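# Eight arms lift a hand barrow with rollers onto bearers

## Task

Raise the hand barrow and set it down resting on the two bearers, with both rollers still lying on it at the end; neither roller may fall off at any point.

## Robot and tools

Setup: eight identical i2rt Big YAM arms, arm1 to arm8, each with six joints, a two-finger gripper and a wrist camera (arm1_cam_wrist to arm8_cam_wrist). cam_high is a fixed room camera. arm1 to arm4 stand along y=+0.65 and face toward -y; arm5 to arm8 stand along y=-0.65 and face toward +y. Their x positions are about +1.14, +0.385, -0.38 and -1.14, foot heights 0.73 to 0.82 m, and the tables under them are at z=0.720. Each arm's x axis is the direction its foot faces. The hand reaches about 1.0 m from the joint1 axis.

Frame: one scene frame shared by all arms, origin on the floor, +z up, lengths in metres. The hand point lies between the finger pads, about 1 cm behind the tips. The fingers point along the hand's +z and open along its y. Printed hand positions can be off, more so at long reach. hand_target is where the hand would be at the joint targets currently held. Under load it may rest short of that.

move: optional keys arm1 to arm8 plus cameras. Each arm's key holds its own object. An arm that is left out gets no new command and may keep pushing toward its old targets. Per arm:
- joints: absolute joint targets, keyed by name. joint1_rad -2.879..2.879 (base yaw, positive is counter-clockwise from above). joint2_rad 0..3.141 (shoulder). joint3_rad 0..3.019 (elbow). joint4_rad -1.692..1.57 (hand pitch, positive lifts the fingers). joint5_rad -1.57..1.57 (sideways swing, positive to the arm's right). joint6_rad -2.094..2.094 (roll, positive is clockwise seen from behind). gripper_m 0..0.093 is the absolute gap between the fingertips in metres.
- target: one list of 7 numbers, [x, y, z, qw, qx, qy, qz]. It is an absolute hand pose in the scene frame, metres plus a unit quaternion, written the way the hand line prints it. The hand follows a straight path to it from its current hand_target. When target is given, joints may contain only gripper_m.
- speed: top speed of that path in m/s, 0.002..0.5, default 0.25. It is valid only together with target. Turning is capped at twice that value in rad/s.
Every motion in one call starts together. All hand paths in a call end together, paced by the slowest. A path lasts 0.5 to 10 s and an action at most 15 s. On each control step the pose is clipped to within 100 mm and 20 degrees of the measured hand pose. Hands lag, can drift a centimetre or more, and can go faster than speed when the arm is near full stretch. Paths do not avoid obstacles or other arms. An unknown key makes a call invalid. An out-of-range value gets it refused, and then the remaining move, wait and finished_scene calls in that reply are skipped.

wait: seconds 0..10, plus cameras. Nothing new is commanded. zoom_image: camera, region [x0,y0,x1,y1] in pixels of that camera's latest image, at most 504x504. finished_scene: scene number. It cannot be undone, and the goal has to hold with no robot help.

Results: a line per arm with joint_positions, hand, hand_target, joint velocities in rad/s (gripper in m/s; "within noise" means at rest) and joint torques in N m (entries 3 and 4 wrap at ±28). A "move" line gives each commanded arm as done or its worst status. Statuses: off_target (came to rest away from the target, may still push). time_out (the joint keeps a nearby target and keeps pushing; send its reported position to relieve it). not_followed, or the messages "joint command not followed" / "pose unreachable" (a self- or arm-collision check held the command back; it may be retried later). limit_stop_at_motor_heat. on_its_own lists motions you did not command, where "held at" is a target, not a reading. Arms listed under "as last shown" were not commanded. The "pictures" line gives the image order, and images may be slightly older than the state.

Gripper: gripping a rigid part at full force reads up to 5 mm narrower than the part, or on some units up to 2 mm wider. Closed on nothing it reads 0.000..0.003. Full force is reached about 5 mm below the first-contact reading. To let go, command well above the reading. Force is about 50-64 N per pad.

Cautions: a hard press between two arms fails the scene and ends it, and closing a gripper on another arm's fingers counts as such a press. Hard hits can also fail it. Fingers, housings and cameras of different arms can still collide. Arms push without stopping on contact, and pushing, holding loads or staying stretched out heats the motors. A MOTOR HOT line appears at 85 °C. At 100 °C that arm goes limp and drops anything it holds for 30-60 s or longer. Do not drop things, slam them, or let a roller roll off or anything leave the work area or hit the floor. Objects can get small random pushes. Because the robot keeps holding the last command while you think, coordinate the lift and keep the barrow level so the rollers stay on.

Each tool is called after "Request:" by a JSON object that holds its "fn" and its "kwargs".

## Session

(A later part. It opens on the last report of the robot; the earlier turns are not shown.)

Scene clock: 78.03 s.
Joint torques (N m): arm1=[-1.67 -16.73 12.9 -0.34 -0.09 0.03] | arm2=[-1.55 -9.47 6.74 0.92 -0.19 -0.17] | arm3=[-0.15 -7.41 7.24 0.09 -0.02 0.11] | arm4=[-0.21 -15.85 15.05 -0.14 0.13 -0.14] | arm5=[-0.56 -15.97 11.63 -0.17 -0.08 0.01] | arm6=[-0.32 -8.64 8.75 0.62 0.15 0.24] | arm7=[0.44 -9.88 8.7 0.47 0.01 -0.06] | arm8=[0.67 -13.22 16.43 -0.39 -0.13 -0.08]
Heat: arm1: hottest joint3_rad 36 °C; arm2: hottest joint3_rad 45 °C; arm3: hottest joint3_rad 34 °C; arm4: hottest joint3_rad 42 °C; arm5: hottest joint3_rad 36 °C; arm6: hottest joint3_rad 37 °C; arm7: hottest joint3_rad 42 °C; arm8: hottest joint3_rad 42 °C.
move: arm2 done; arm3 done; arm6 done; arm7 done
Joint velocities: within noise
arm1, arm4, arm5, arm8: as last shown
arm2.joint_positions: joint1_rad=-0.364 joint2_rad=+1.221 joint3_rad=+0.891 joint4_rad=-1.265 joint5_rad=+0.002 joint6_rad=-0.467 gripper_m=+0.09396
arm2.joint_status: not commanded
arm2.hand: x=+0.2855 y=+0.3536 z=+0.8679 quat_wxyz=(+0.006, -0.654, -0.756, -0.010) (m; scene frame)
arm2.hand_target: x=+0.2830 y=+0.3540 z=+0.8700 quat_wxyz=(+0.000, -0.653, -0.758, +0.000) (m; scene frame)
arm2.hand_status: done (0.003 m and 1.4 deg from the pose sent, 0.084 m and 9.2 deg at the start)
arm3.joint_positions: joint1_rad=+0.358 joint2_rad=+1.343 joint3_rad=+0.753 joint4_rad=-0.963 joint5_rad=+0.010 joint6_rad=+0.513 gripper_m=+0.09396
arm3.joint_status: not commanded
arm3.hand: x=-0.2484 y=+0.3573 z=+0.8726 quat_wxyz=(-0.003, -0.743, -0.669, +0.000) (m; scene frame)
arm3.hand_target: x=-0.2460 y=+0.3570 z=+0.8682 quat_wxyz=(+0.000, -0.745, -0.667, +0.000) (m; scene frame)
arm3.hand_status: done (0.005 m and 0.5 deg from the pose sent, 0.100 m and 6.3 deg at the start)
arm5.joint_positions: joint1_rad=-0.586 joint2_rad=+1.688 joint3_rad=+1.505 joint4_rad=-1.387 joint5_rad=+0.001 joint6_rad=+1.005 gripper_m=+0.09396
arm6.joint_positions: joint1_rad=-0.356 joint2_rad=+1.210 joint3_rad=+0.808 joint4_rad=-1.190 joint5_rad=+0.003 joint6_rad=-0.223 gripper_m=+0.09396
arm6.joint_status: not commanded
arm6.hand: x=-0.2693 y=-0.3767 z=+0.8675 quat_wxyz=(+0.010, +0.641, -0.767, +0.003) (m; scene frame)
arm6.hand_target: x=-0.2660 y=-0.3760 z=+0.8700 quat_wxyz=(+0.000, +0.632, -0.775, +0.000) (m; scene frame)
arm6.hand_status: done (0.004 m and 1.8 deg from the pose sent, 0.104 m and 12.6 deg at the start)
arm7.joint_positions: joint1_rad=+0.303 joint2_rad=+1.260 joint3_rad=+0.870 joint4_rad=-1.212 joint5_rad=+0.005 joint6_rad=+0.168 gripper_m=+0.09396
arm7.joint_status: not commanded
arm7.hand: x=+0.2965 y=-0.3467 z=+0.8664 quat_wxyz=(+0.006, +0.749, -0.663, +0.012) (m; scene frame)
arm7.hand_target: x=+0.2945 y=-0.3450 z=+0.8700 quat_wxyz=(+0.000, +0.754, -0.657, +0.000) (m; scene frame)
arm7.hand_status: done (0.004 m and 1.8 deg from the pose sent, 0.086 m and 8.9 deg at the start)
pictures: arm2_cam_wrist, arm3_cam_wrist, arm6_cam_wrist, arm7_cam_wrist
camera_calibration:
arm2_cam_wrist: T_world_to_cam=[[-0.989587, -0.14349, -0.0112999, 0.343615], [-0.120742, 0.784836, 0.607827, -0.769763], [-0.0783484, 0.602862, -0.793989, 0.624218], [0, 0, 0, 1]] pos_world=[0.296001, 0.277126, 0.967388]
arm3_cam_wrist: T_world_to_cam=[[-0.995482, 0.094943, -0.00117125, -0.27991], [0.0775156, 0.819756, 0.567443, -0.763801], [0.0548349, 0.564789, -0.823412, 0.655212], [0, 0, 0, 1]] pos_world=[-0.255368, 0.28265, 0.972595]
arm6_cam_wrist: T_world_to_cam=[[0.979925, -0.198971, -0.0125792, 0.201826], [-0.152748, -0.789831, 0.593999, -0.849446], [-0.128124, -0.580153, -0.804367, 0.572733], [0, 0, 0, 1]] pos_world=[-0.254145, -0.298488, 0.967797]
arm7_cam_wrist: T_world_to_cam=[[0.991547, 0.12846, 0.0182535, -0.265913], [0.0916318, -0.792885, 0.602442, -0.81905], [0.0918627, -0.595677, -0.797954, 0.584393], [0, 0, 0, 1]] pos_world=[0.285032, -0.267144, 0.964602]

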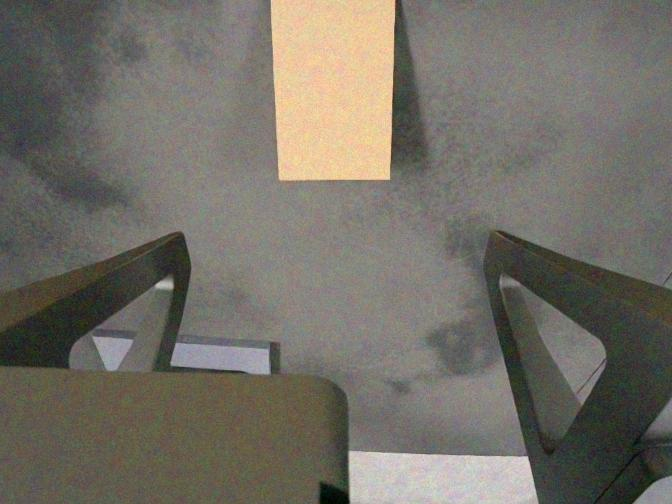

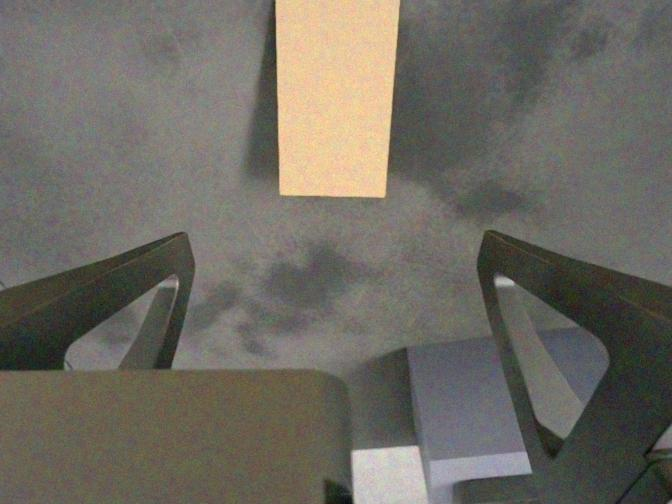

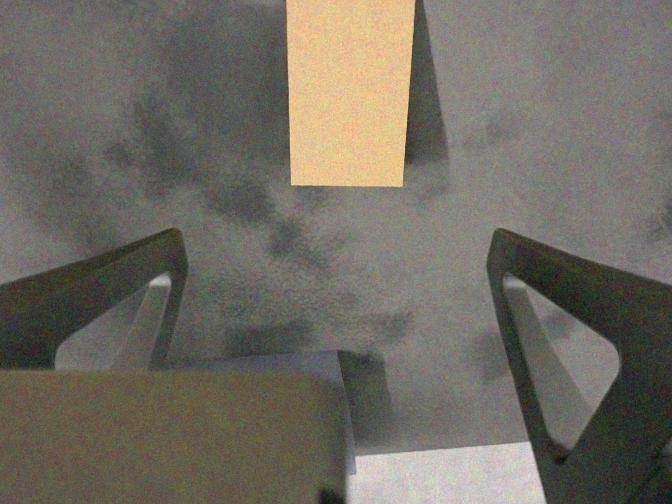

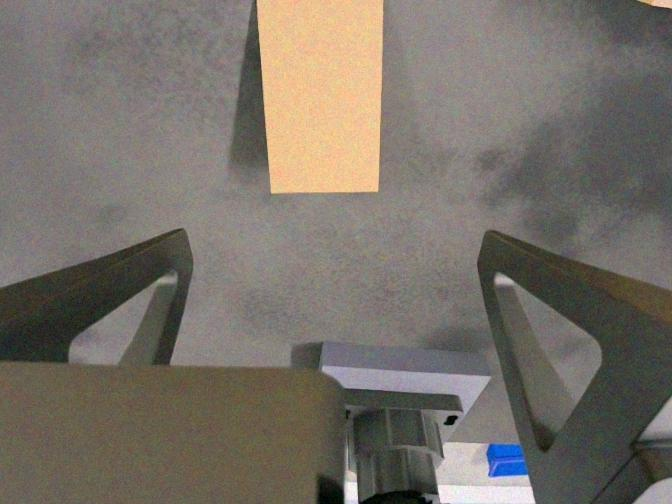

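Request:
{"fn": "move", "kwargs": {"arm2": {"target":[0.283,0.357,0.75,0,0.6528,0.7576,0],"speed":0.15}, "arm3": {"target":[-0.247,0.360,0.75,0,0.7449,0.6672,0],"speed":0.15}, "arm6": {"target":[-0.260,-0.379,0.75,0,0.6320,-0.7750,0],"speed":0.15}, "arm7": {"target":[0.289,-0.348,0.75,0,0.7541,-0.6567,0],"speed":0.15}, "cameras": ["arm2_cam_wrist","arm3_cam_wrist","arm6_cam_wrist","arm7_cam_wrist"]}}

Scene clock: 84.70 s.
Joint torques (N m): arm1=[-1.38 -16.62 12.86 -0.24 -0.1 0.04] | arm2=[-1.61 -7.71 5.72 0.88 -0.2 -0.16] | arm3=[-0.44 -8.7 4.81 -0.01 -0.02 0.09] | arm4=[-0.21 -15.85 15.05 -0.16 0.13 -0.14] | arm5=[-0.62 -16.03 11.62 -0.14 -0.1 0] | arm6=[-0.62 -7.47 7.09 0.68 0.15 -0.03] | arm7=[0.67 -7.94 7.06 0.58 -0.02 0.14] | arm8=[0.62 -13.22 16.42 -0.38 -0.13 -0.08]
Heat: arm1: hottest joint3_rad 37 °C; arm2: hottest joint3_rad 44 °C; arm3: hottest joint3_rad 34 °C; arm4: hottest joint3_rad 43 °C; arm5: hottest joint3_rad 36 °C; arm6: hottest joint3_rad 37 °C; arm7: hottest joint3_rad 42 °C; arm8: hottest joint3_rad 43 °C.
move: arm2 done; arm3 done; arm6 done; arm7 done
Joint velocities: within noise
arm1, arm4, arm5, arm8: as last shown
arm2.joint_positions: joint1_rad=-0.367 joint2_rad=+1.372 joint3_rad=+0.684 joint4_rad=-0.882 joint5_rad=+0.002 joint6_rad=-0.470 gripper_m=+0.09396
arm2.joint_status: not commanded
arm2.hand: x=+0.2854 y=+0.3564 z=+0.7543 quat_wxyz=(+0.001, -0.654, -0.757, +0.001) (m; scene frame)
arm2.hand_target: x=+0.2830 y=+0.3570 z=+0.7502 quat_wxyz=(+0.000, -0.653, -0.758, +0.000) (m; scene frame)
arm2.hand_status: done (0.005 m and 0.2 deg from the pose sent, 0.118 m and 1.4 deg at the start)
arm3.joint_positions: joint1_rad=+0.358 joint2_rad=+1.629 joint3_rad=+0.633 joint4_rad=-0.558 joint5_rad=+0.010 joint6_rad=+0.514 gripper_m=+0.09396
arm3.joint_status: not commanded
arm3.hand: x=-0.2480 y=+0.3600 z=+0.7543 quat_wxyz=(-0.002, -0.743, -0.669, +0.000) (m; scene frame)
arm3.hand_target: x=-0.2470 y=+0.3600 z=+0.7501 quat_wxyz=(+0.000, -0.745, -0.667, +0.000) (m; scene frame)
arm3.hand_status: done (0.004 m and 0.4 deg from the pose sent, 0.123 m and 0.5 deg at the start)
arm6.joint_positions: joint1_rad=-0.379 joint2_rad=+1.408 joint3_rad=+0.625 joint4_rad=-0.786 joint5_rad=+0.003 joint6_rad=-0.222 gripper_m=+0.09396
arm6.joint_status: not commanded
arm6.hand: x=-0.2637 y=-0.3787 z=+0.7537 quat_wxyz=(+0.000, +0.632, -0.775, -0.002) (m; scene frame)
arm6.hand_target: x=-0.2601 y=-0.3791 z=+0.7500 quat_wxyz=(+0.000, +0.632, -0.775, +0.000) (m; scene frame)
arm6.hand_status: done (0.005 m and 0.3 deg from the pose sent, 0.118 m and 1.8 deg at the start)
arm7.joint_positions: joint1_rad=+0.315 joint2_rad=+1.430 joint3_rad=+0.683 joint4_rad=-0.826 joint5_rad=+0.005 joint6_rad=+0.167 gripper_m=+0.09396
arm7.joint_status: not commanded
arm7.hand: x=+0.2925 y=-0.3482 z=+0.7548 quat_wxyz=(-0.002, +0.753, -0.658, +0.000) (m; scene frame)
arm7.hand_target: x=+0.2890 y=-0.3481 z=+0.7501 quat_wxyz=(+0.000, +0.754, -0.657, +0.000) (m; scene frame)
arm7.hand_status: done (0.006 m and 0.3 deg from the pose sent, 0.117 m and 1.8 deg at the start)
pictures: arm2_cam_wrist, arm3_cam_wrist, arm6_cam_wrist, arm7_cam_wrist
camera_calibration:
arm2_cam_wrist: T_world_to_cam=[[-0.989568, -0.144064, -0.000644249, 0.334722], [-0.116594, 0.798238, 0.59095, -0.696127], [-0.0846204, 0.584861, -0.806708, 0.550094], [0, 0, 0, 1]] pos_world=[0.296615, 0.282168, 0.855357]
arm3_cam_wrist: T_world_to_cam=[[-0.995418, 0.0956138, -0.000441843, -0.280686], [0.0784059, 0.818897, 0.56856, -0.699178], [0.0547241, 0.565921, -0.822641, 0.555278], [0, 0, 0, 1]] pos_world=[-0.254967, 0.285149, 0.854195]
arm6_cam_wrist: T_world_to_cam=[[0.975089, -0.221667, -0.00807986, 0.181126], [-0.176617, -0.797928, 0.576296, -0.7786], [-0.134193, -0.560513, -0.817201, 0.496282], [0, 0, 0, 1]] pos_world=[-0.247531, -0.302945, 0.85573]
arm7_cam_wrist: T_world_to_cam=[[0.989942, 0.140793, 0.0138419, -0.251708], [0.106756, -0.807636, 0.579937, -0.745183], [0.0928304, -0.572626, -0.814544, 0.515025], [0, 0, 0, 1]] pos_world=[0.280919, -0.271481, 0.855154]

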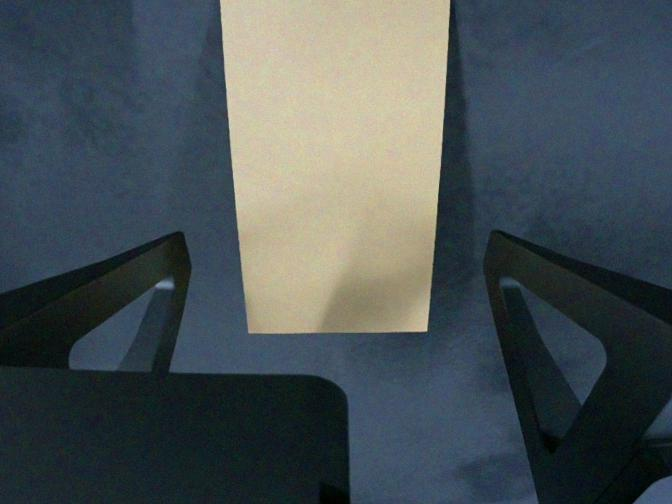

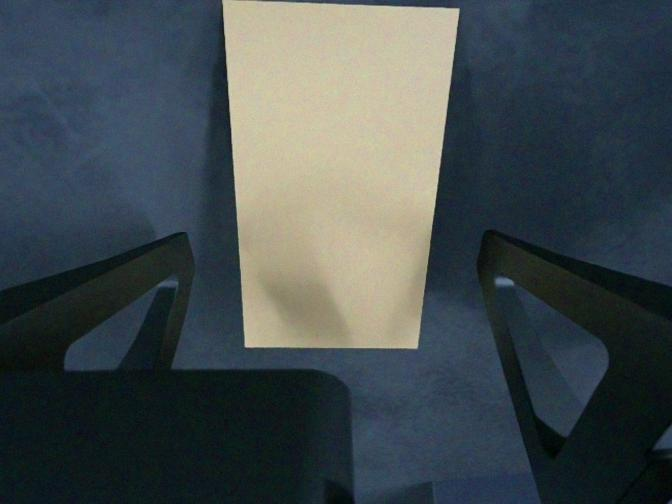

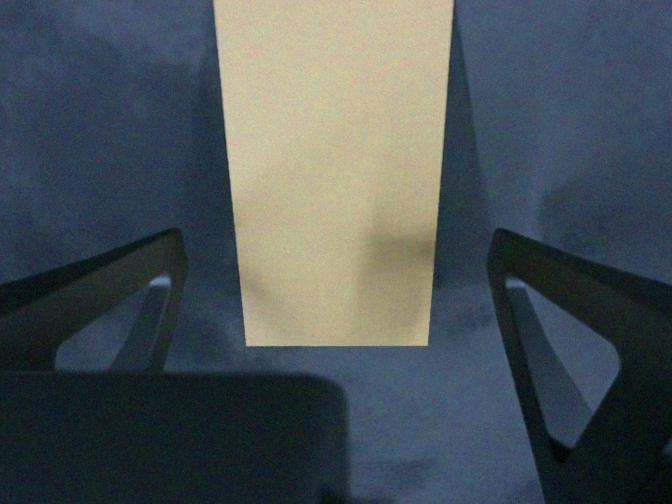

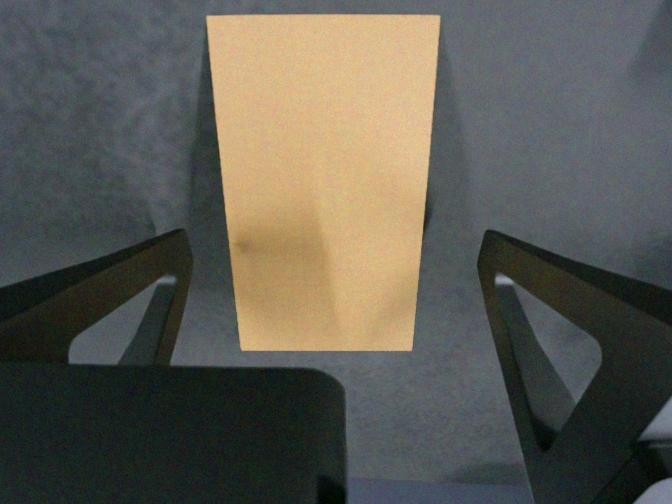

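Request:
{"fn": "move", "kwargs": {"arm2": {"target":[0.283,0.358,0.731,0,0.6528,0.7576,0],"speed":0.1}, "arm3": {"target":[-0.247,0.361,0.731,0,0.7449,0.6672,0],"speed":0.1}, "arm6": {"target":[-0.260,-0.380,0.731,0,0.6320,-0.7750,0],"speed":0.1}, "arm7": {"target":[0.286,-0.349,0.731,0,0.7541,-0.6567,0],"speed":0.1}, "cameras": []}}

Request:
{"fn": "move", "kwargs": {"arm2": {"joints":{"gripper_m":0.05}}, "arm3": {"joints":{"gripper_m":0.05}}, "arm6": {"joints":{"gripper_m":0.05}}, "arm7": {"joints":{"gripper_m":0.05}}, "cameras": ["arm2_cam_wrist","arm3_cam_wrist","arm6_cam_wrist","arm7_cam_wrist"]}}

Scene clock: 88.23 s.
Joint torques (N m): arm1=[-1.67 -16.91 12.92 -0.17 -0.1 0.06] | arm2=[-1.55 -7.88 5.3 0.96 -0.2 -0.16] | arm3=[-0.32 -8.53 4.03 0.32 0 0.1] | arm4=[-0.21 -15.85 15.05 -0.14 0.13 -0.13] | arm5=[-0.67 -16.09 11.64 -0.16 -0.1 0] | arm6=[-0.56 -7.59 6.43 0.7 0.15 -0.04] | arm7=[0.85 -7.94 6.38 0.87 -0.01 0.23] | arm8=[0.62 -13.22 16.43 -0.39 -0.13 -0.08]
Heat: arm1: hottest joint3_rad 37 °C; arm2: hottest joint3_rad 44 °C; arm3: hottest joint3_rad 34 °C; arm4: hottest joint3_rad 44 °C; arm5: hottest joint3_rad 37 °C; arm6: hottest joint3_rad 37 °C; arm7: hottest joint3_rad 41 °C; arm8: hottest joint3_rad 43 °C.
move: arm2 done; arm3 done; arm6 done; arm7 done
Joint velocities: within noise
arm1, arm4, arm5, arm8: as last shown
arm2.joint_positions: joint1_rad=-0.368 joint2_rad=+1.414 joint3_rad=+0.660 joint4_rad=-0.815 joint5_rad=+0.002 joint6_rad=-0.471 gripper_m=+0.09396
arm2.joint_status: not commanded
arm2.hand: x=+0.2850 y=+0.3564 z=+0.7358 quat_wxyz=(+0.001, -0.654, -0.757, +0.001) (m; scene frame)
arm2.hand_target: x=+0.2831 y=+0.3581 z=+0.7311 quat_wxyz=(+0.000, -0.653, -0.758, +0.000) (m; scene frame)
arm2.hand_status: done (0.005 m and 0.2 deg from the pose sent, 0.023 m and 0.2 deg at the start)
arm3.joint_positions: joint1_rad=+0.358 joint2_rad=+1.681 joint3_rad=+0.627 joint4_rad=-0.496 joint5_rad=+0.010 joint6_rad=+0.514 gripper_m=+0.09396
arm3.joint_status: not commanded
arm3.hand: x=-0.2471 y=+0.3586 z=+0.7379 quat_wxyz=(-0.005, -0.743, -0.669, +0.001) (m; scene frame)
arm3.hand_target: x=-0.2471 y=+0.3612 z=+0.7312 quat_wxyz=(+0.000, -0.745, -0.667, +0.000) (m; scene frame)
arm3.hand_status: done (0.007 m and 0.6 deg from the pose sent, 0.023 m and 0.4 deg at the start)
arm6.joint_positions: joint1_rad=-0.380 joint2_rad=+1.456 joint3_rad=+0.606 joint4_rad=-0.716 joint5_rad=+0.003 joint6_rad=-0.222 gripper_m=+0.09396
arm6.joint_status: not commanded
arm6.hand: x=-0.2629 y=-0.3781 z=+0.7356 quat_wxyz=(-0.002, +0.632, -0.775, -0.003) (m; scene frame)
arm6.hand_target: x=-0.2600 y=-0.3800 z=+0.7311 quat_wxyz=(+0.000, +0.632, -0.775, +0.000) (m; scene frame)
arm6.hand_status: done (0.006 m and 0.4 deg from the pose sent, 0.023 m and 0.3 deg at the start)
arm7.joint_positions: joint1_rad=+0.325 joint2_rad=+1.470 joint3_rad=+0.667 joint4_rad=-0.766 joint5_rad=+0.005 joint6_rad=+0.170 gripper_m=+0.09396
arm7.joint_status: not commanded
arm7.hand: x=+0.2891 y=-0.3475 z=+0.7389 quat_wxyz=(-0.003, +0.755, -0.655, -0.002) (m; scene frame)
arm7.hand_target: x=+0.2862 y=-0.3493 z=+0.7313 quat_wxyz=(+0.000, +0.754, -0.657, +0.000) (m; scene frame)
arm7.hand_status: done (0.009 m and 0.4 deg from the pose sent, 0.025 m and 0.3 deg at the start)
pictures: none
No camera images: "cameras" was empty.

Scene clock: 88.83 s.
Joint torques (N m): arm1=[-1.32 -16.44 12.89 -0.14 -0.09 0.02] | arm2=[-1.61 -7.88 5.3 0.99 -0.2 -0.15] | arm3=[-0.32 -8.59 4.04 0.09 0.01 0.09] | arm4=[-0.21 -15.85 15.05 -0.16 0.13 -0.13] | arm5=[-0.56 -15.97 11.64 -0.13 -0.09 0] | arm6=[-0.5 -7.77 6.49 0.68 0.15 -0.04] | arm7=[0.85 -7.94 6.32 0.7 -0.02 0.2] | arm8=[0.62 -13.22 16.43 -0.39 -0.13 -0.08]
Heat: arm1: hottest joint3_rad 37 °C; arm2: hottest joint3_rad 43 °C; arm3: hottest joint3_rad 34 °C; arm4: hottest joint3_rad 44 °C; arm5: hottest joint3_rad 37 °C; arm6: hottest joint3_rad 37 °C; arm7: hottest joint3_rad 41 °C; arm8: hottest joint3_rad 43 °C.
move: arm2 off_target; arm3 off_target; arm6 off_target; arm7 off_target
Joint velocities: within noise
arm1, arm4, arm5, arm8: as last shown
arm2.joint_positions: joint1_rad=-0.368 joint2_rad=+1.414 joint3_rad=+0.660 joint4_rad=-0.815 joint5_rad=+0.002 joint6_rad=-0.472 gripper_m=+0.05940
arm2.joint_status: gripper_m off_target (ended at +0.05943, target +0.05000)
arm2.hand: x=+0.2850 y=+0.3564 z=+0.7358 quat_wxyz=(+0.001, -0.654, -0.757, +0.001) (m; scene frame)
arm2.hand_target: x=+0.2831 y=+0.3581 z=+0.7311 quat_wxyz=(+0.000, -0.653, -0.758, +0.000) (m; scene frame)
arm2.hand_status: not commanded
arm3.joint_positions: joint1_rad=+0.358 joint2_rad=+1.681 joint3_rad=+0.627 joint4_rad=-0.491 joint5_rad=+0.010 joint6_rad=+0.514 gripper_m=+0.06040
arm3.joint_status: gripper_m off_target (ended at +0.06043, target +0.05000)
arm3.hand: x=-0.2465 y=+0.3575 z=+0.7378 quat_wxyz=(-0.007, -0.743, -0.669, +0.001) (m; scene frame)
arm3.hand_target: x=-0.2471 y=+0.3612 z=+0.7312 quat_wxyz=(+0.000, -0.745, -0.667, +0.000) (m; scene frame)
arm3.hand_status: not commanded
arm6.joint_positions: joint1_rad=-0.380 joint2_rad=+1.456 joint3_rad=+0.606 joint4_rad=-0.716 joint5_rad=+0.003 joint6_rad=-0.222 gripper_m=+0.05936
arm6.joint_status: gripper_m off_target (ended at +0.05939, target +0.05000)
arm6.hand: x=-0.2629 y=-0.3781 z=+0.7356 quat_wxyz=(-0.002, +0.632, -0.775, -0.003) (m; scene frame)
arm6.hand_target: x=-0.2601 y=-0.3800 z=+0.7311 quat_wxyz=(+0.000, +0.632, -0.775, +0.000) (m; scene frame)
arm6.hand_status: not commanded
arm7.joint_positions: joint1_rad=+0.325 joint2_rad=+1.470 joint3_rad=+0.667 joint4_rad=-0.762 joint5_rad=+0.005 joint6_rad=+0.170 gripper_m=+0.05923
arm7.joint_status: gripper_m off_target (ended at +0.05926, target +0.05000)
arm7.hand: x=+0.2888 y=-0.3463 z=+0.7389 quat_wxyz=(-0.004, +0.755, -0.655, -0.004) (m; scene frame)
arm7.hand_target: x=+0.2861 y=-0.3492 z=+0.7313 quat_wxyz=(+0.000, +0.754, -0.657, +0.000) (m; scene frame)
arm7.hand_status: not commanded
pictures: arm2_cam_wrist, arm3_cam_wrist, arm6_cam_wrist, arm7_cam_wrist
camera_calibration:
arm2_cam_wrist: T_world_to_cam=[[-0.98952, -0.144395, 0.000235509, 0.333786], [-0.116493, 0.799271, 0.589573, -0.684677], [-0.0853196, 0.583367, -0.807715, 0.536657], [0, 0, 0, 1]] pos_world=[0.296315, 0.282372, 0.837054]
arm3_cam_wrist: T_world_to_cam=[[-0.995397, 0.0956625, -0.00586159, -0.275009], [0.0758721, 0.823886, 0.561654, -0.685175], [0.0585585, 0.558623, -0.827352, 0.550041], [0, 0, 0, 1]] pos_world=[-0.253967, 0.283549, 0.838297]
arm6_cam_wrist: T_world_to_cam=[[0.974674, -0.223507, -0.00747199, 0.179098], [-0.178913, -0.799383, 0.573565, -0.766632], [-0.134169, -0.557702, -0.819126, 0.484398], [0, 0, 0, 1]] pos_world=[-0.246731, -0.302652, 0.837835]
arm7_cam_wrist: T_world_to_cam=[[0.988994, 0.14744, 0.0123806, -0.244267], [0.113878, -0.811943, 0.572521, -0.732132], [0.0944648, -0.56481, -0.819797, 0.50962], [0, 0, 0, 1]] pos_world=[0.276811, -0.270597, 0.83997]

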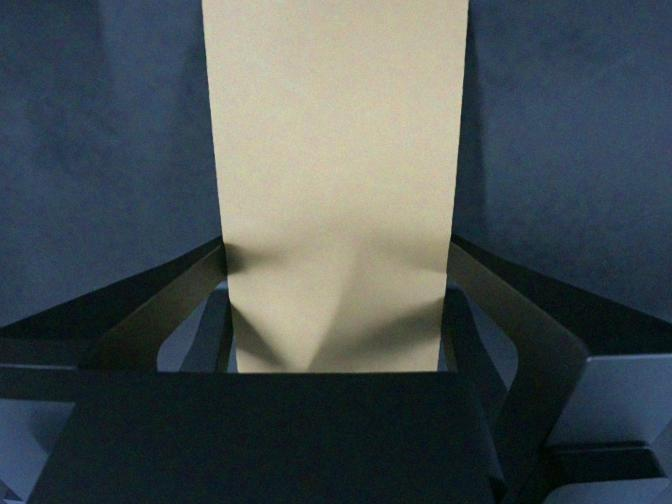

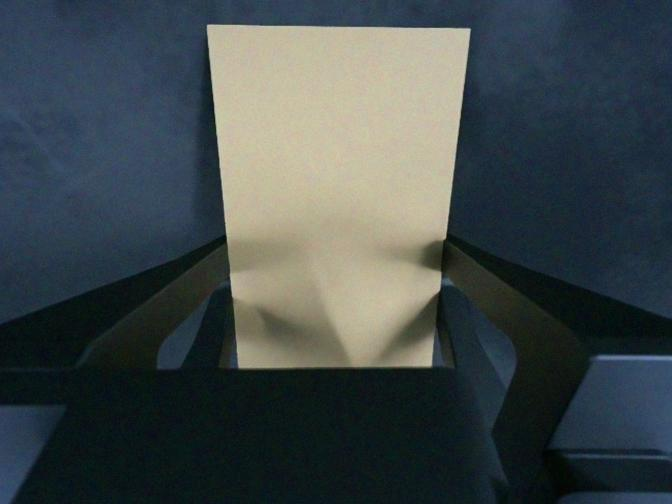

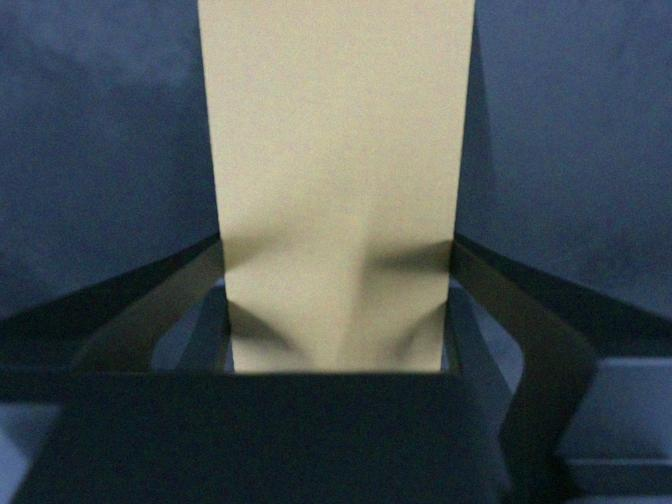

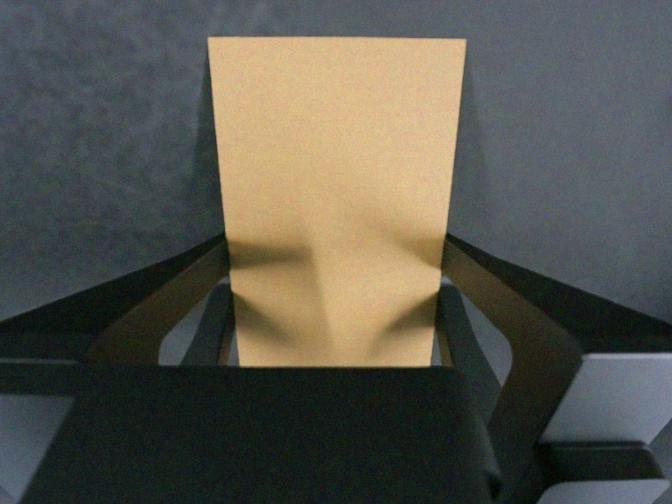

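Request:
{"fn": "move", "kwargs": {"arm2": {"joints":{"gripper_m":0.045}}, "arm3": {"joints":{"gripper_m":0.045}}, "arm6": {"joints":{"gripper_m":0.045}}, "arm7": {"joints":{"gripper_m":0.045}}, "cameras": []}}

Request:
{"fn": "move", "kwargs": {"arm2": {"target":[0.283,0.358,0.93,0,0.6528,0.7576,0],"speed":0.2}, "arm3": {"target":[-0.247,0.361,0.93,0,0.7449,0.6672,0],"speed":0.2}, "arm6": {"target":[-0.260,-0.380,0.93,0,0.6320,-0.7750,0],"speed":0.2}, "arm7": {"target":[0.286,-0.349,0.93,0,0.7541,-0.6567,0],"speed":0.2}, "arm8": {"target":[0.70,-0.08,1.10,0,0.7071,0,-0.7071],"speed":0.3}, "arm5": {"target":[-0.68,-0.08,1.10,0.7071,0,0.7071,0],"speed":0.3}, "cameras": ["arm2_cam_wrist","arm3_cam_wrist","arm6_cam_wrist","arm7_cam_wrist","arm5_cam_wrist","arm8_cam_wrist"]}}

Scene clock: 100.67 s.
Joint torques (N m): arm1=[-1.38 -16.38 12.85 -0.17 -0.06 0.05] | arm2=[-1.55 -7.88 5.3 0.98 -0.2 -0.15] | arm3=[-0.44 -8.64 4.04 0.1 0.02 0.09] | arm4=[-0.21 -15.85 15.05 -0.14 0.13 -0.14] | arm5=[-0.62 -15.85 11.64 -0.12 -0.09 0] | arm6=[-0.56 -7.65 6.49 0.7 0.15 -0.04] | arm7=[0.85 -7.88 6.35 0.59 -0.02 0.2] | arm8=[0.62 -13.22 16.42 -0.39 -0.13 -0.08]
Heat: arm1: hottest joint3_rad 38 °C; arm2: hottest joint3_rad 42 °C; arm3: hottest joint3_rad 33 °C; arm4: hottest joint3_rad 46 °C; arm5: hottest joint3_rad 37 °C; arm6: hottest joint3_rad 37 °C; arm7: hottest joint3_rad 40 °C; arm8: hottest joint3_rad 44 °C.
move: arm2 off_target; arm3 off_target; arm6 off_target; arm7 off_target
Joint velocities: within noise
arm1, arm4, arm5, arm8: as last shown
arm2.joint_positions: joint1_rad=-0.368 joint2_rad=+1.414 joint3_rad=+0.660 joint4_rad=-0.815 joint5_rad=+0.002 joint6_rad=-0.472 gripper_m=+0.05940
arm2.joint_status: gripper_m off_target (ended at +0.05940, target +0.04500)
arm2.hand: x=+0.2850 y=+0.3564 z=+0.7358 quat_wxyz=(+0.001, -0.654, -0.757, +0.001) (m; scene frame)
arm2.hand_target: x=+0.2831 y=+0.3581 z=+0.7311 quat_wxyz=(+0.000, -0.653, -0.757, +0.000) (m; scene frame)
arm2.hand_status: not commanded
arm3.joint_positions: joint1_rad=+0.358 joint2_rad=+1.681 joint3_rad=+0.627 joint4_rad=-0.491 joint5_rad=+0.010 joint6_rad=+0.514 gripper_m=+0.06040
arm3.joint_status: gripper_m off_target (ended at +0.06040, target +0.04500)
arm3.hand: x=-0.2465 y=+0.3575 z=+0.7378 quat_wxyz=(-0.007, -0.743, -0.669, +0.001) (m; scene frame)
arm3.hand_target: x=-0.2471 y=+0.3612 z=+0.7312 quat_wxyz=(+0.000, -0.745, -0.667, +0.000) (m; scene frame)
arm3.hand_status: not commanded
arm6.joint_positions: joint1_rad=-0.380 joint2_rad=+1.456 joint3_rad=+0.606 joint4_rad=-0.716 joint5_rad=+0.003 joint6_rad=-0.222 gripper_m=+0.05936
arm6.joint_status: gripper_m off_target (ended at +0.05936, target +0.04500)
arm6.hand: x=-0.2629 y=-0.3781 z=+0.7356 quat_wxyz=(-0.002, +0.632, -0.775, -0.003) (m; scene frame)
arm6.hand_target: x=-0.2601 y=-0.3800 z=+0.7311 quat_wxyz=(+0.000, +0.632, -0.775, +0.000) (m; scene frame)
arm6.hand_status: not commanded
arm7.joint_positions: joint1_rad=+0.325 joint2_rad=+1.470 joint3_rad=+0.667 joint4_rad=-0.762 joint5_rad=+0.005 joint6_rad=+0.170 gripper_m=+0.05923
arm7.joint_status: gripper_m off_target (ended at +0.05923, target +0.04500)
arm7.hand: x=+0.2888 y=-0.3463 z=+0.7389 quat_wxyz=(-0.004, +0.755, -0.655, -0.004) (m; scene frame)
arm7.hand_target: x=+0.2861 y=-0.3492 z=+0.7313 quat_wxyz=(+0.000, +0.754, -0.657, +0.000) (m; scene frame)
arm7.hand_status: not commanded
pictures: none
No camera images: "cameras" was empty.

Scene clock: 104.87 s.
Joint torques (N m): arm1=[-1.55 -16.32 12.92 -0.27 -0.07 0.05] | arm2=[-1.61 -8.59 12.15 -0.18 -0.17 -0.16] | arm3=[0.03 -9.58 11.54 -0.61 -0.02 0.13] | arm4=[-0.21 -15.85 15.05 -0.14 0.13 -0.14] | arm5=[-0.44 -19.37 7.84 2.13 -0.16 -0.15] | arm6=[-0.09 -7.88 13.14 -0.2 0.16 0] | arm7=[0.91 -9.58 13.89 -0.5 -0.01 0.2] | arm8=[0.56 -15.79 10.96 1.76 -0.06 0.05]
Heat: arm1: hottest joint3_rad 38 °C; arm2: hottest joint3_rad 43 °C; arm3: hottest joint3_rad 33 °C; arm4: hottest joint3_rad 46 °C; arm5: hottest joint3_rad 38 °C; arm6: hottest joint3_rad 37 °C; arm7: hottest joint3_rad 41 °C; arm8: hottest joint3_rad 45 °C.
move: arm2 off_target; arm3 off_target; arm5 off_target; arm6 off_target; arm7 off_target; arm8 done
Joint velocities: within noise
arm1, arm4: as last shown
arm2.joint_positions: joint1_rad=-0.368 joint2_rad=+1.164 joint3_rad=+0.940 joint4_rad=-1.411 joint5_rad=+0.002 joint6_rad=-0.472 gripper_m=+0.05940
arm2.joint_status: not commanded
arm2.hand: x=+0.2909 y=+0.3734 z=+0.9027 quat_wxyz=(+0.013, -0.653, -0.756, -0.030) (m; scene frame)
arm2.hand_target: x=+0.2834 y=+0.3593 z=+0.9297 quat_wxyz=(+0.000, -0.653, -0.757, +0.000) (m; scene frame)
arm2.hand_status: off_target (0.032 m and 3.7 deg from the pose sent, 0.194 m and 0.2 deg at the start)
arm3.joint_positions: joint1_rad=+0.361 joint2_rad=+1.267 joint3_rad=+0.796 joint4_rad=-1.143 joint5_rad=+0.010 joint6_rad=+0.518 gripper_m=+0.06040
arm3.joint_status: not commanded
arm3.hand: x=-0.2562 y=+0.3764 z=+0.9099 quat_wxyz=(+0.025, -0.743, -0.668, -0.010) (m; scene frame)
arm3.hand_target: x=-0.2473 y=+0.3617 z=+0.9300 quat_wxyz=(+0.000, -0.745, -0.667, +0.000) (m; scene frame)
arm3.hand_status: off_target (0.027 m and 3.1 deg from the pose sent, 0.192 m and 0.9 deg at the start)
arm5.joint_positions: joint1_rad=-0.500 joint2_rad=+1.901 joint3_rad=+1.480 joint4_rad=+0.464 joint5_rad=+1.100 joint6_rad=+0.009 gripper_m=+0.09396
arm5.joint_status: not commanded
arm5.hand: x=-0.6886 y=-0.0807 z=+1.1284 quat_wxyz=(-0.712, -0.010, -0.702, -0.016) (m; scene frame)
arm5.hand_target: x=-0.6807 y=-0.0809 z=+1.1002 quat_wxyz=(-0.707, +0.000, -0.707, +0.000) (m; scene frame)
arm5.hand_status: off_target (0.030 m and 2.3 deg from the pose sent, 0.262 m and 90.3 deg at the start)
arm6.joint_positions: joint1_rad=-0.380 joint2_rad=+1.150 joint3_rad=+0.879 joint4_rad=-1.349 joint5_rad=+0.003 joint6_rad=-0.222 gripper_m=+0.05936
arm6.joint_status: not commanded
arm6.hand: x=-0.2680 y=-0.3920 z=+0.9099 quat_wxyz=(+0.023, +0.632, -0.775, +0.009) (m; scene frame)
arm6.hand_target: x=-0.2603 y=-0.3806 z=+0.9299 quat_wxyz=(+0.000, +0.632, -0.775, +0.000) (m; scene frame)
arm6.hand_status: off_target (0.025 m and 2.8 deg from the pose sent, 0.194 m and 0.4 deg at the start)
arm7.joint_positions: joint1_rad=+0.326 joint2_rad=+1.203 joint3_rad=+0.930 joint4_rad=-1.361 joint5_rad=+0.004 joint6_rad=+0.171 gripper_m=+0.05923
arm7.joint_status: not commanded
arm7.hand: x=+0.2942 y=-0.3636 z=+0.9051 quat_wxyz=(+0.014, +0.755, -0.655, +0.026) (m; scene frame)
arm7.hand_target: x=+0.2864 y=-0.3500 z=+0.9298 quat_wxyz=(+0.000, +0.754, -0.657, +0.000) (m; scene frame)
arm7.hand_status: off_target (0.030 m and 3.4 deg from the pose sent, 0.191 m and 0.7 deg at the start)
arm8.joint_positions: joint1_rad=+0.470 joint2_rad=+1.836 joint3_rad=+1.562 joint4_rad=+0.283 joint5_rad=-1.127 joint6_rad=-0.009 gripper_m=+0.09396
arm8.joint_status: not commanded
arm8.hand: x=+0.7063 y=-0.0785 z=+1.1068 quat_wxyz=(-0.005, +0.708, +0.000, -0.706) (m; scene frame)
arm8.hand_target: x=+0.7002 y=-0.0801 z=+1.1000 quat_wxyz=(+0.000, +0.707, +0.000, -0.707) (m; scene frame)
arm8.hand_status: done (0.009 m and 0.5 deg from the pose sent, 0.277 m and 91.5 deg at the start)
pictures: arm2_cam_wrist, arm3_cam_wrist, arm5_cam_wrist, arm6_cam_wrist, arm7_cam_wrist, arm8_cam_wrist
camera_calibration:
arm2_cam_wrist: T_world_to_cam=[[-0.989201, -0.14345, -0.0300616, 0.368928], [-0.129621, 0.76051, 0.636257, -0.819885], [-0.0684086, 0.633282, -0.770892, 0.605262], [0, 0, 0, 1]] pos_world=[0.300075, 0.293152, 0.999339]
arm3_cam_wrist: T_world_to_cam=[[-0.995014, 0.0957344, 0.0279539, -0.31615], [0.092846, 0.786837, 0.610137, -0.822558], [0.0364159, 0.609691, -0.791802, 0.625132], [0, 0, 0, 1]] pos_world=[-0.260967, 0.296348, 1.00569]
arm5_cam_wrist: T_world_to_cam=[[0.0213235, -0.999163, -0.0349049, -0.0259518], [-0.575513, 0.016281, -0.817631, 0.531745], [0.817515, 0.037523, -0.574684, 1.33875], [0, 0, 0, 1]] pos_world=[-0.787873, -0.0848215, 1.20323]
arm6_cam_wrist: T_world_to_cam=[[0.97447, -0.223773, -0.0182967, 0.191917], [-0.165227, -0.769915, 0.616385, -0.902468], [-0.152017, -0.597625, -0.787232, 0.569302], [0, 0, 0, 1]] pos_world=[-0.249585, -0.311648, 1.00795]
arm7_cam_wrist: T_world_to_cam=[[0.988529, 0.149204, 0.0234193, -0.258451], [0.101596, -0.77166, 0.627869, -0.873763], [0.111752, -0.618287, -0.777967, 0.573265], [0, 0, 0, 1]] pos_world=[0.280193, -0.281243, 1.00064]
arm8_cam_wrist: T_world_to_cam=[[-0.00672769, 0.999784, 0.0196429, 0.0618832], [0.578, 0.0199175, -0.815793, 0.499361], [-0.816009, 0.00586521, -0.57801, 1.34247], [0, 0, 0, 1]] pos_world=[0.807253, -0.0796897, 1.18212]

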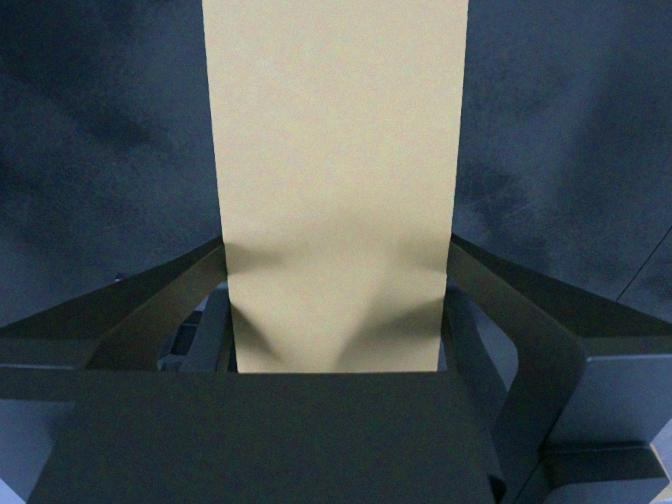

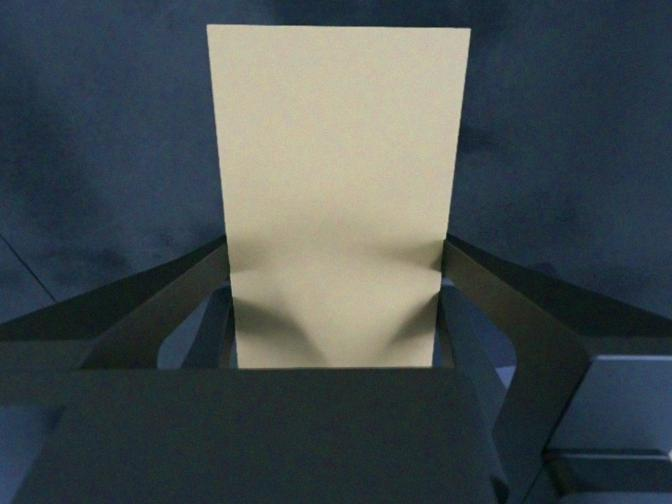

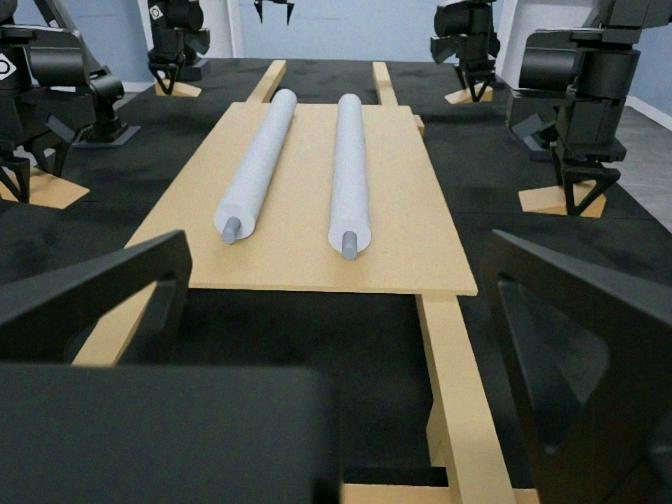

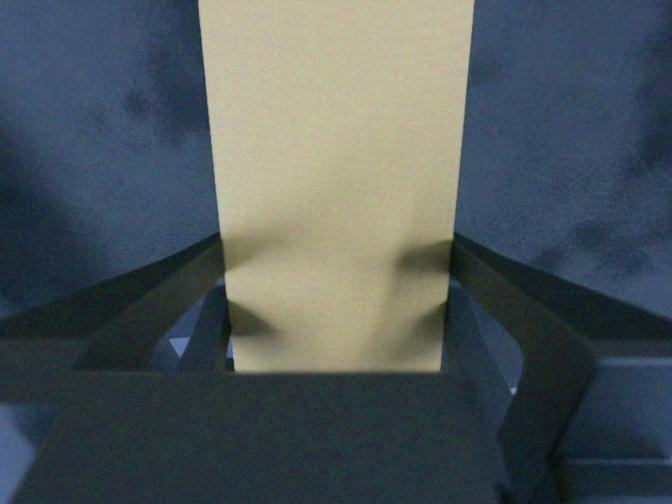

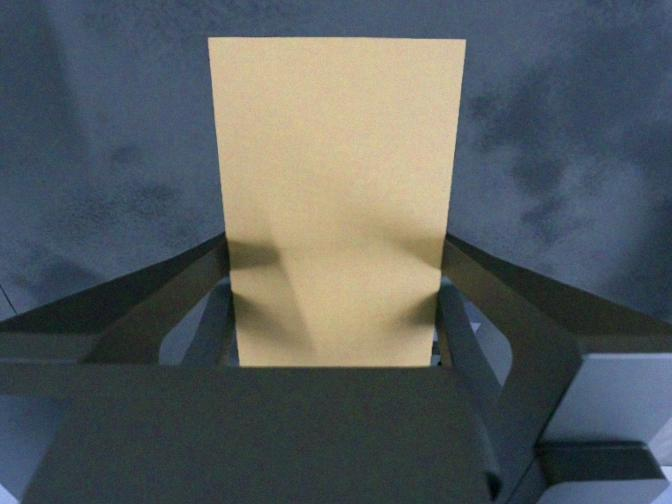

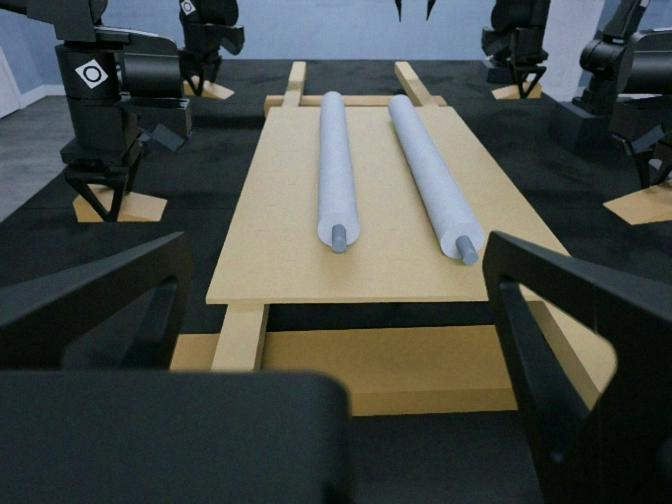

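Request:
{"fn": "move", "kwargs": {"arm2": {"target":[0.235,0.185,0.945,0,0.7043,0.7099,0],"speed":0.12}, "arm3": {"target":[-0.205,0.175,0.94,0,0.7043,0.7099,0],"speed":0.12}, "arm6": {"target":[-0.225,-0.18,0.94,0,0.7099,-0.7043,0],"speed":0.12}, "arm7": {"target":[0.225,-0.155,0.945,0,0.7099,-0.7043,0],"speed":0.12}, "cameras": ["arm5_cam_wrist","arm8_cam_wrist","cam_high"]}}

Scene clock: 113.47 s.
Joint torques (N m): arm1=[-1.61 -16.56 12.86 -0.31 -0.09 0.04] | arm2=[-0.03 -14.1 12.38 -0.18 -0.2 0.08] | arm3=[-1.44 -14.04 12.31 -0.59 -0.05 -0.13] | arm4=[-0.15 -15.85 15.05 -0.14 0.13 -0.13] | arm5=[-0.62 -19.31 7.88 2.14 -0.16 -0.14] | arm6=[1.03 -15.03 13.39 -0.21 0.13 -0.09] | arm7=[0.21 -14.27 14.31 -0.49 0.05 0.21] | arm8=[0.62 -15.79 11.02 1.69 -0.07 0.07]
Heat: arm1: hottest joint3_rad 38 °C; arm2: hottest joint3_rad 46 °C; arm3: hottest joint3_rad 33 °C; arm4: hottest joint3_rad 48 °C; arm5: hottest joint3_rad 38 °C; arm6: hottest joint3_rad 37 °C; arm7: hottest joint3_rad 42 °C; arm8: hottest joint3_rad 45 °C.
move: arm2 off_target; arm3 off_target; arm6 off_target; arm7 off_target
Joint velocities: within noise
arm1.joint_positions: joint1_rad=-0.501 joint2_rad=+1.671 joint3_rad=+1.568 joint4_rad=-1.490 joint5_rad=+0.003 joint6_rad=+1.073 gripper_m=+0.09396
arm1.joint_status: not commanded
arm1.hand: x=+0.9093 y=+0.2090 z=+0.9844 quat_wxyz=(+0.014, -1.000, -0.010, -0.005) (m; scene frame)
arm1.hand_target: x=+0.9004 y=+0.2007 z=+1.0000 quat_wxyz=(+0.000, -1.000, +0.000, +0.000) (m; scene frame)
arm1.hand_status: not commanded
arm2.joint_positions: joint1_rad=-0.363 joint2_rad=+1.605 joint3_rad=+1.439 joint4_rad=-1.446 joint5_rad=+0.001 joint6_rad=-0.332 gripper_m=+0.05940
arm2.joint_status: not commanded
arm2.hand: x=+0.2361 y=+0.2035 z=+0.9257 quat_wxyz=(+0.010, -0.703, -0.711, -0.018) (m; scene frame)
arm2.hand_target: x=+0.2353 y=+0.1862 z=+0.9450 quat_wxyz=(+0.000, -0.704, -0.710, +0.000) (m; scene frame)
arm2.hand_status: off_target (0.027 m and 2.3 deg from the pose sent, 0.201 m and 8.7 deg at the start)
arm3.joint_positions: joint1_rad=+0.304 joint2_rad=+1.698 joint3_rad=+1.339 joint4_rad=-1.222 joint5_rad=+0.010 joint6_rad=+0.352 gripper_m=+0.06040
arm3.joint_status: not commanded
arm3.hand: x=-0.2068 y=+0.1921 z=+0.9318 quat_wxyz=(+0.010, -0.706, -0.708, -0.005) (m; scene frame)
arm3.hand_target: x=-0.2052 y=+0.1757 z=+0.9401 quat_wxyz=(+0.000, -0.704, -0.710, +0.000) (m; scene frame)
arm3.hand_status: off_target (0.019 m and 1.3 deg from the pose sent, 0.210 m and 7.2 deg at the start)
arm4.joint_positions: joint1_rad=+0.569 joint2_rad=+1.725 joint3_rad=+1.613 joint4_rad=-1.497 joint5_rad=-0.007 joint6_rad=-1.024 gripper_m=+0.09397
arm4.joint_status: not commanded
arm4.hand: x=-0.8774 y=+0.2070 z=+0.9795 quat_wxyz=(+0.010, -0.008, -1.000, -0.019) (m; scene frame)
arm4.hand_target: x=-0.8686 y=+0.1959 z=+1.0000 quat_wxyz=(+0.000, +0.000, -1.000, +0.000) (m; scene frame)
arm4.hand_status: not commanded
arm5.joint_positions: joint1_rad=-0.500 joint2_rad=+1.902 joint3_rad=+1.480 joint4_rad=+0.464 joint5_rad=+1.100 joint6_rad=+0.008 gripper_m=+0.09396
arm5.joint_status: not commanded
arm5.hand: x=-0.6886 y=-0.0807 z=+1.1281 quat_wxyz=(-0.712, -0.010, -0.702, -0.015) (m; scene frame)
arm5.hand_target: x=-0.6807 y=-0.0808 z=+1.1001 quat_wxyz=(-0.707, +0.000, -0.707, +0.000) (m; scene frame)
arm5.hand_status: not commanded
arm6.joint_positions: joint1_rad=-0.289 joint2_rad=+1.640 joint3_rad=+1.423 joint4_rad=-1.378 joint5_rad=+0.003 joint6_rad=-0.318 gripper_m=+0.05936
arm6.joint_status: not commanded
arm6.hand: x=-0.2269 y=-0.1953 z=+0.9298 quat_wxyz=(+0.011, +0.701, -0.713, +0.003) (m; scene frame)
arm6.hand_target: x=-0.2252 y=-0.1807 z=+0.9399 quat_wxyz=(+0.000, +0.710, -0.704, +0.000) (m; scene frame)
arm6.hand_status: off_target (0.019 m and 1.9 deg from the pose sent, 0.218 m and 12.4 deg at the start)
arm7.joint_positions: joint1_rad=+0.326 joint2_rad=+1.694 joint3_rad=+1.519 joint4_rad=-1.428 joint5_rad=+0.004 joint6_rad=+0.294 gripper_m=+0.05923
arm7.joint_status: not commanded
arm7.hand: x=+0.2319 y=-0.1706 z=+0.9319 quat_wxyz=(+0.006, +0.714, -0.700, +0.013) (m; scene frame)
arm7.hand_target: x=+0.2253 y=-0.1558 z=+0.9449 quat_wxyz=(+0.000, +0.710, -0.704, +0.000) (m; scene frame)
arm7.hand_status: off_target (0.021 m and 1.7 deg from the pose sent, 0.223 m and 8.4 deg at the start)
arm8.joint_positions: joint1_rad=+0.470 joint2_rad=+1.836 joint3_rad=+1.561 joint4_rad=+0.284 joint5_rad=-1.126 joint6_rad=-0.008 gripper_m=+0.09396
arm8.joint_status: not commanded
arm8.hand: x=+0.7063 y=-0.0784 z=+1.1066 quat_wxyz=(-0.004, +0.708, -0.001, -0.706) (m; scene frame)
arm8.hand_target: x=+0.7002 y=-0.0800 z=+1.1001 quat_wxyz=(+0.000, +0.707, +0.000, -0.707) (m; scene frame)
arm8.hand_status: not commanded
pictures: arm5_cam_wrist, arm8_cam_wrist, cam_high
camera_calibration:
arm5_cam_wrist: T_world_to_cam=[[0.0213483, -0.9992, -0.0338236, -0.0271465], [-0.575558, 0.0153798, -0.817617, 0.531369], [0.817482, 0.0369222, -0.574769, 1.3386], [0, 0, 0, 1]] pos_world=[-0.787873, -0.0847214, 1.20293]
arm8_cam_wrist: T_world_to_cam=[[-0.00627191, 0.999809, 0.0184928, 0.0627804], [0.578004, 0.0187155, -0.81582, 0.49921], [-0.81601, 0.00557217, -0.578011, 1.34239], [0, 0, 0, 1]] pos_world=[0.807253, -0.0795914, 1.18202]

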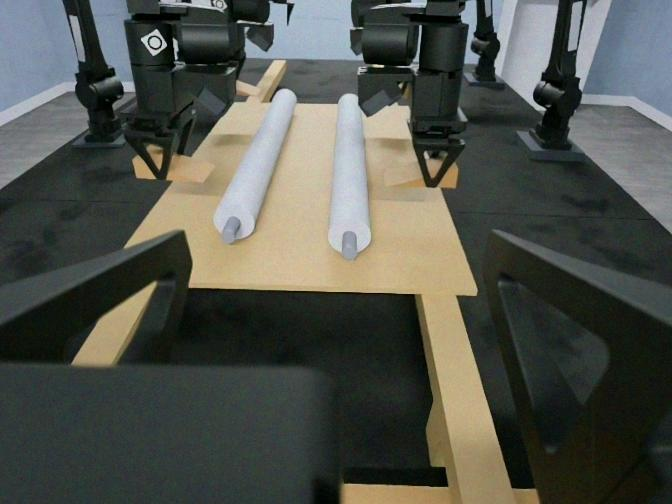

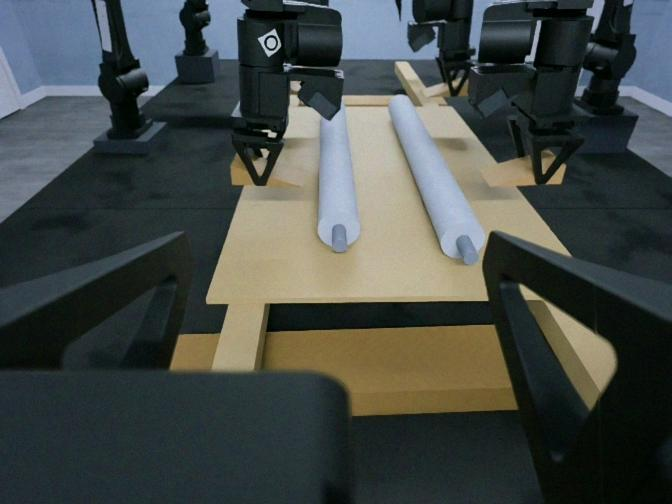

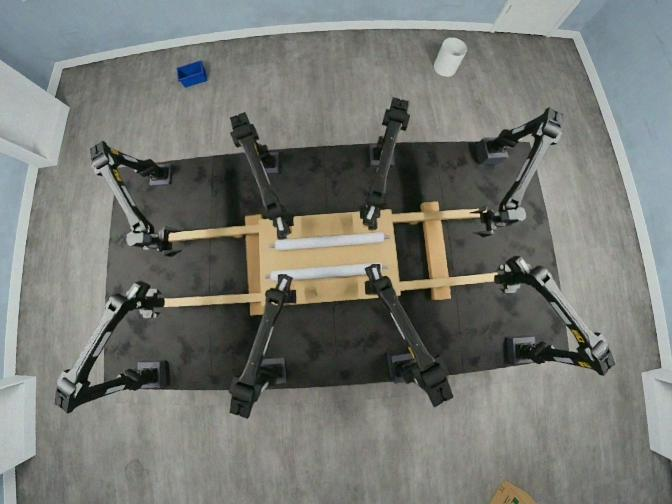

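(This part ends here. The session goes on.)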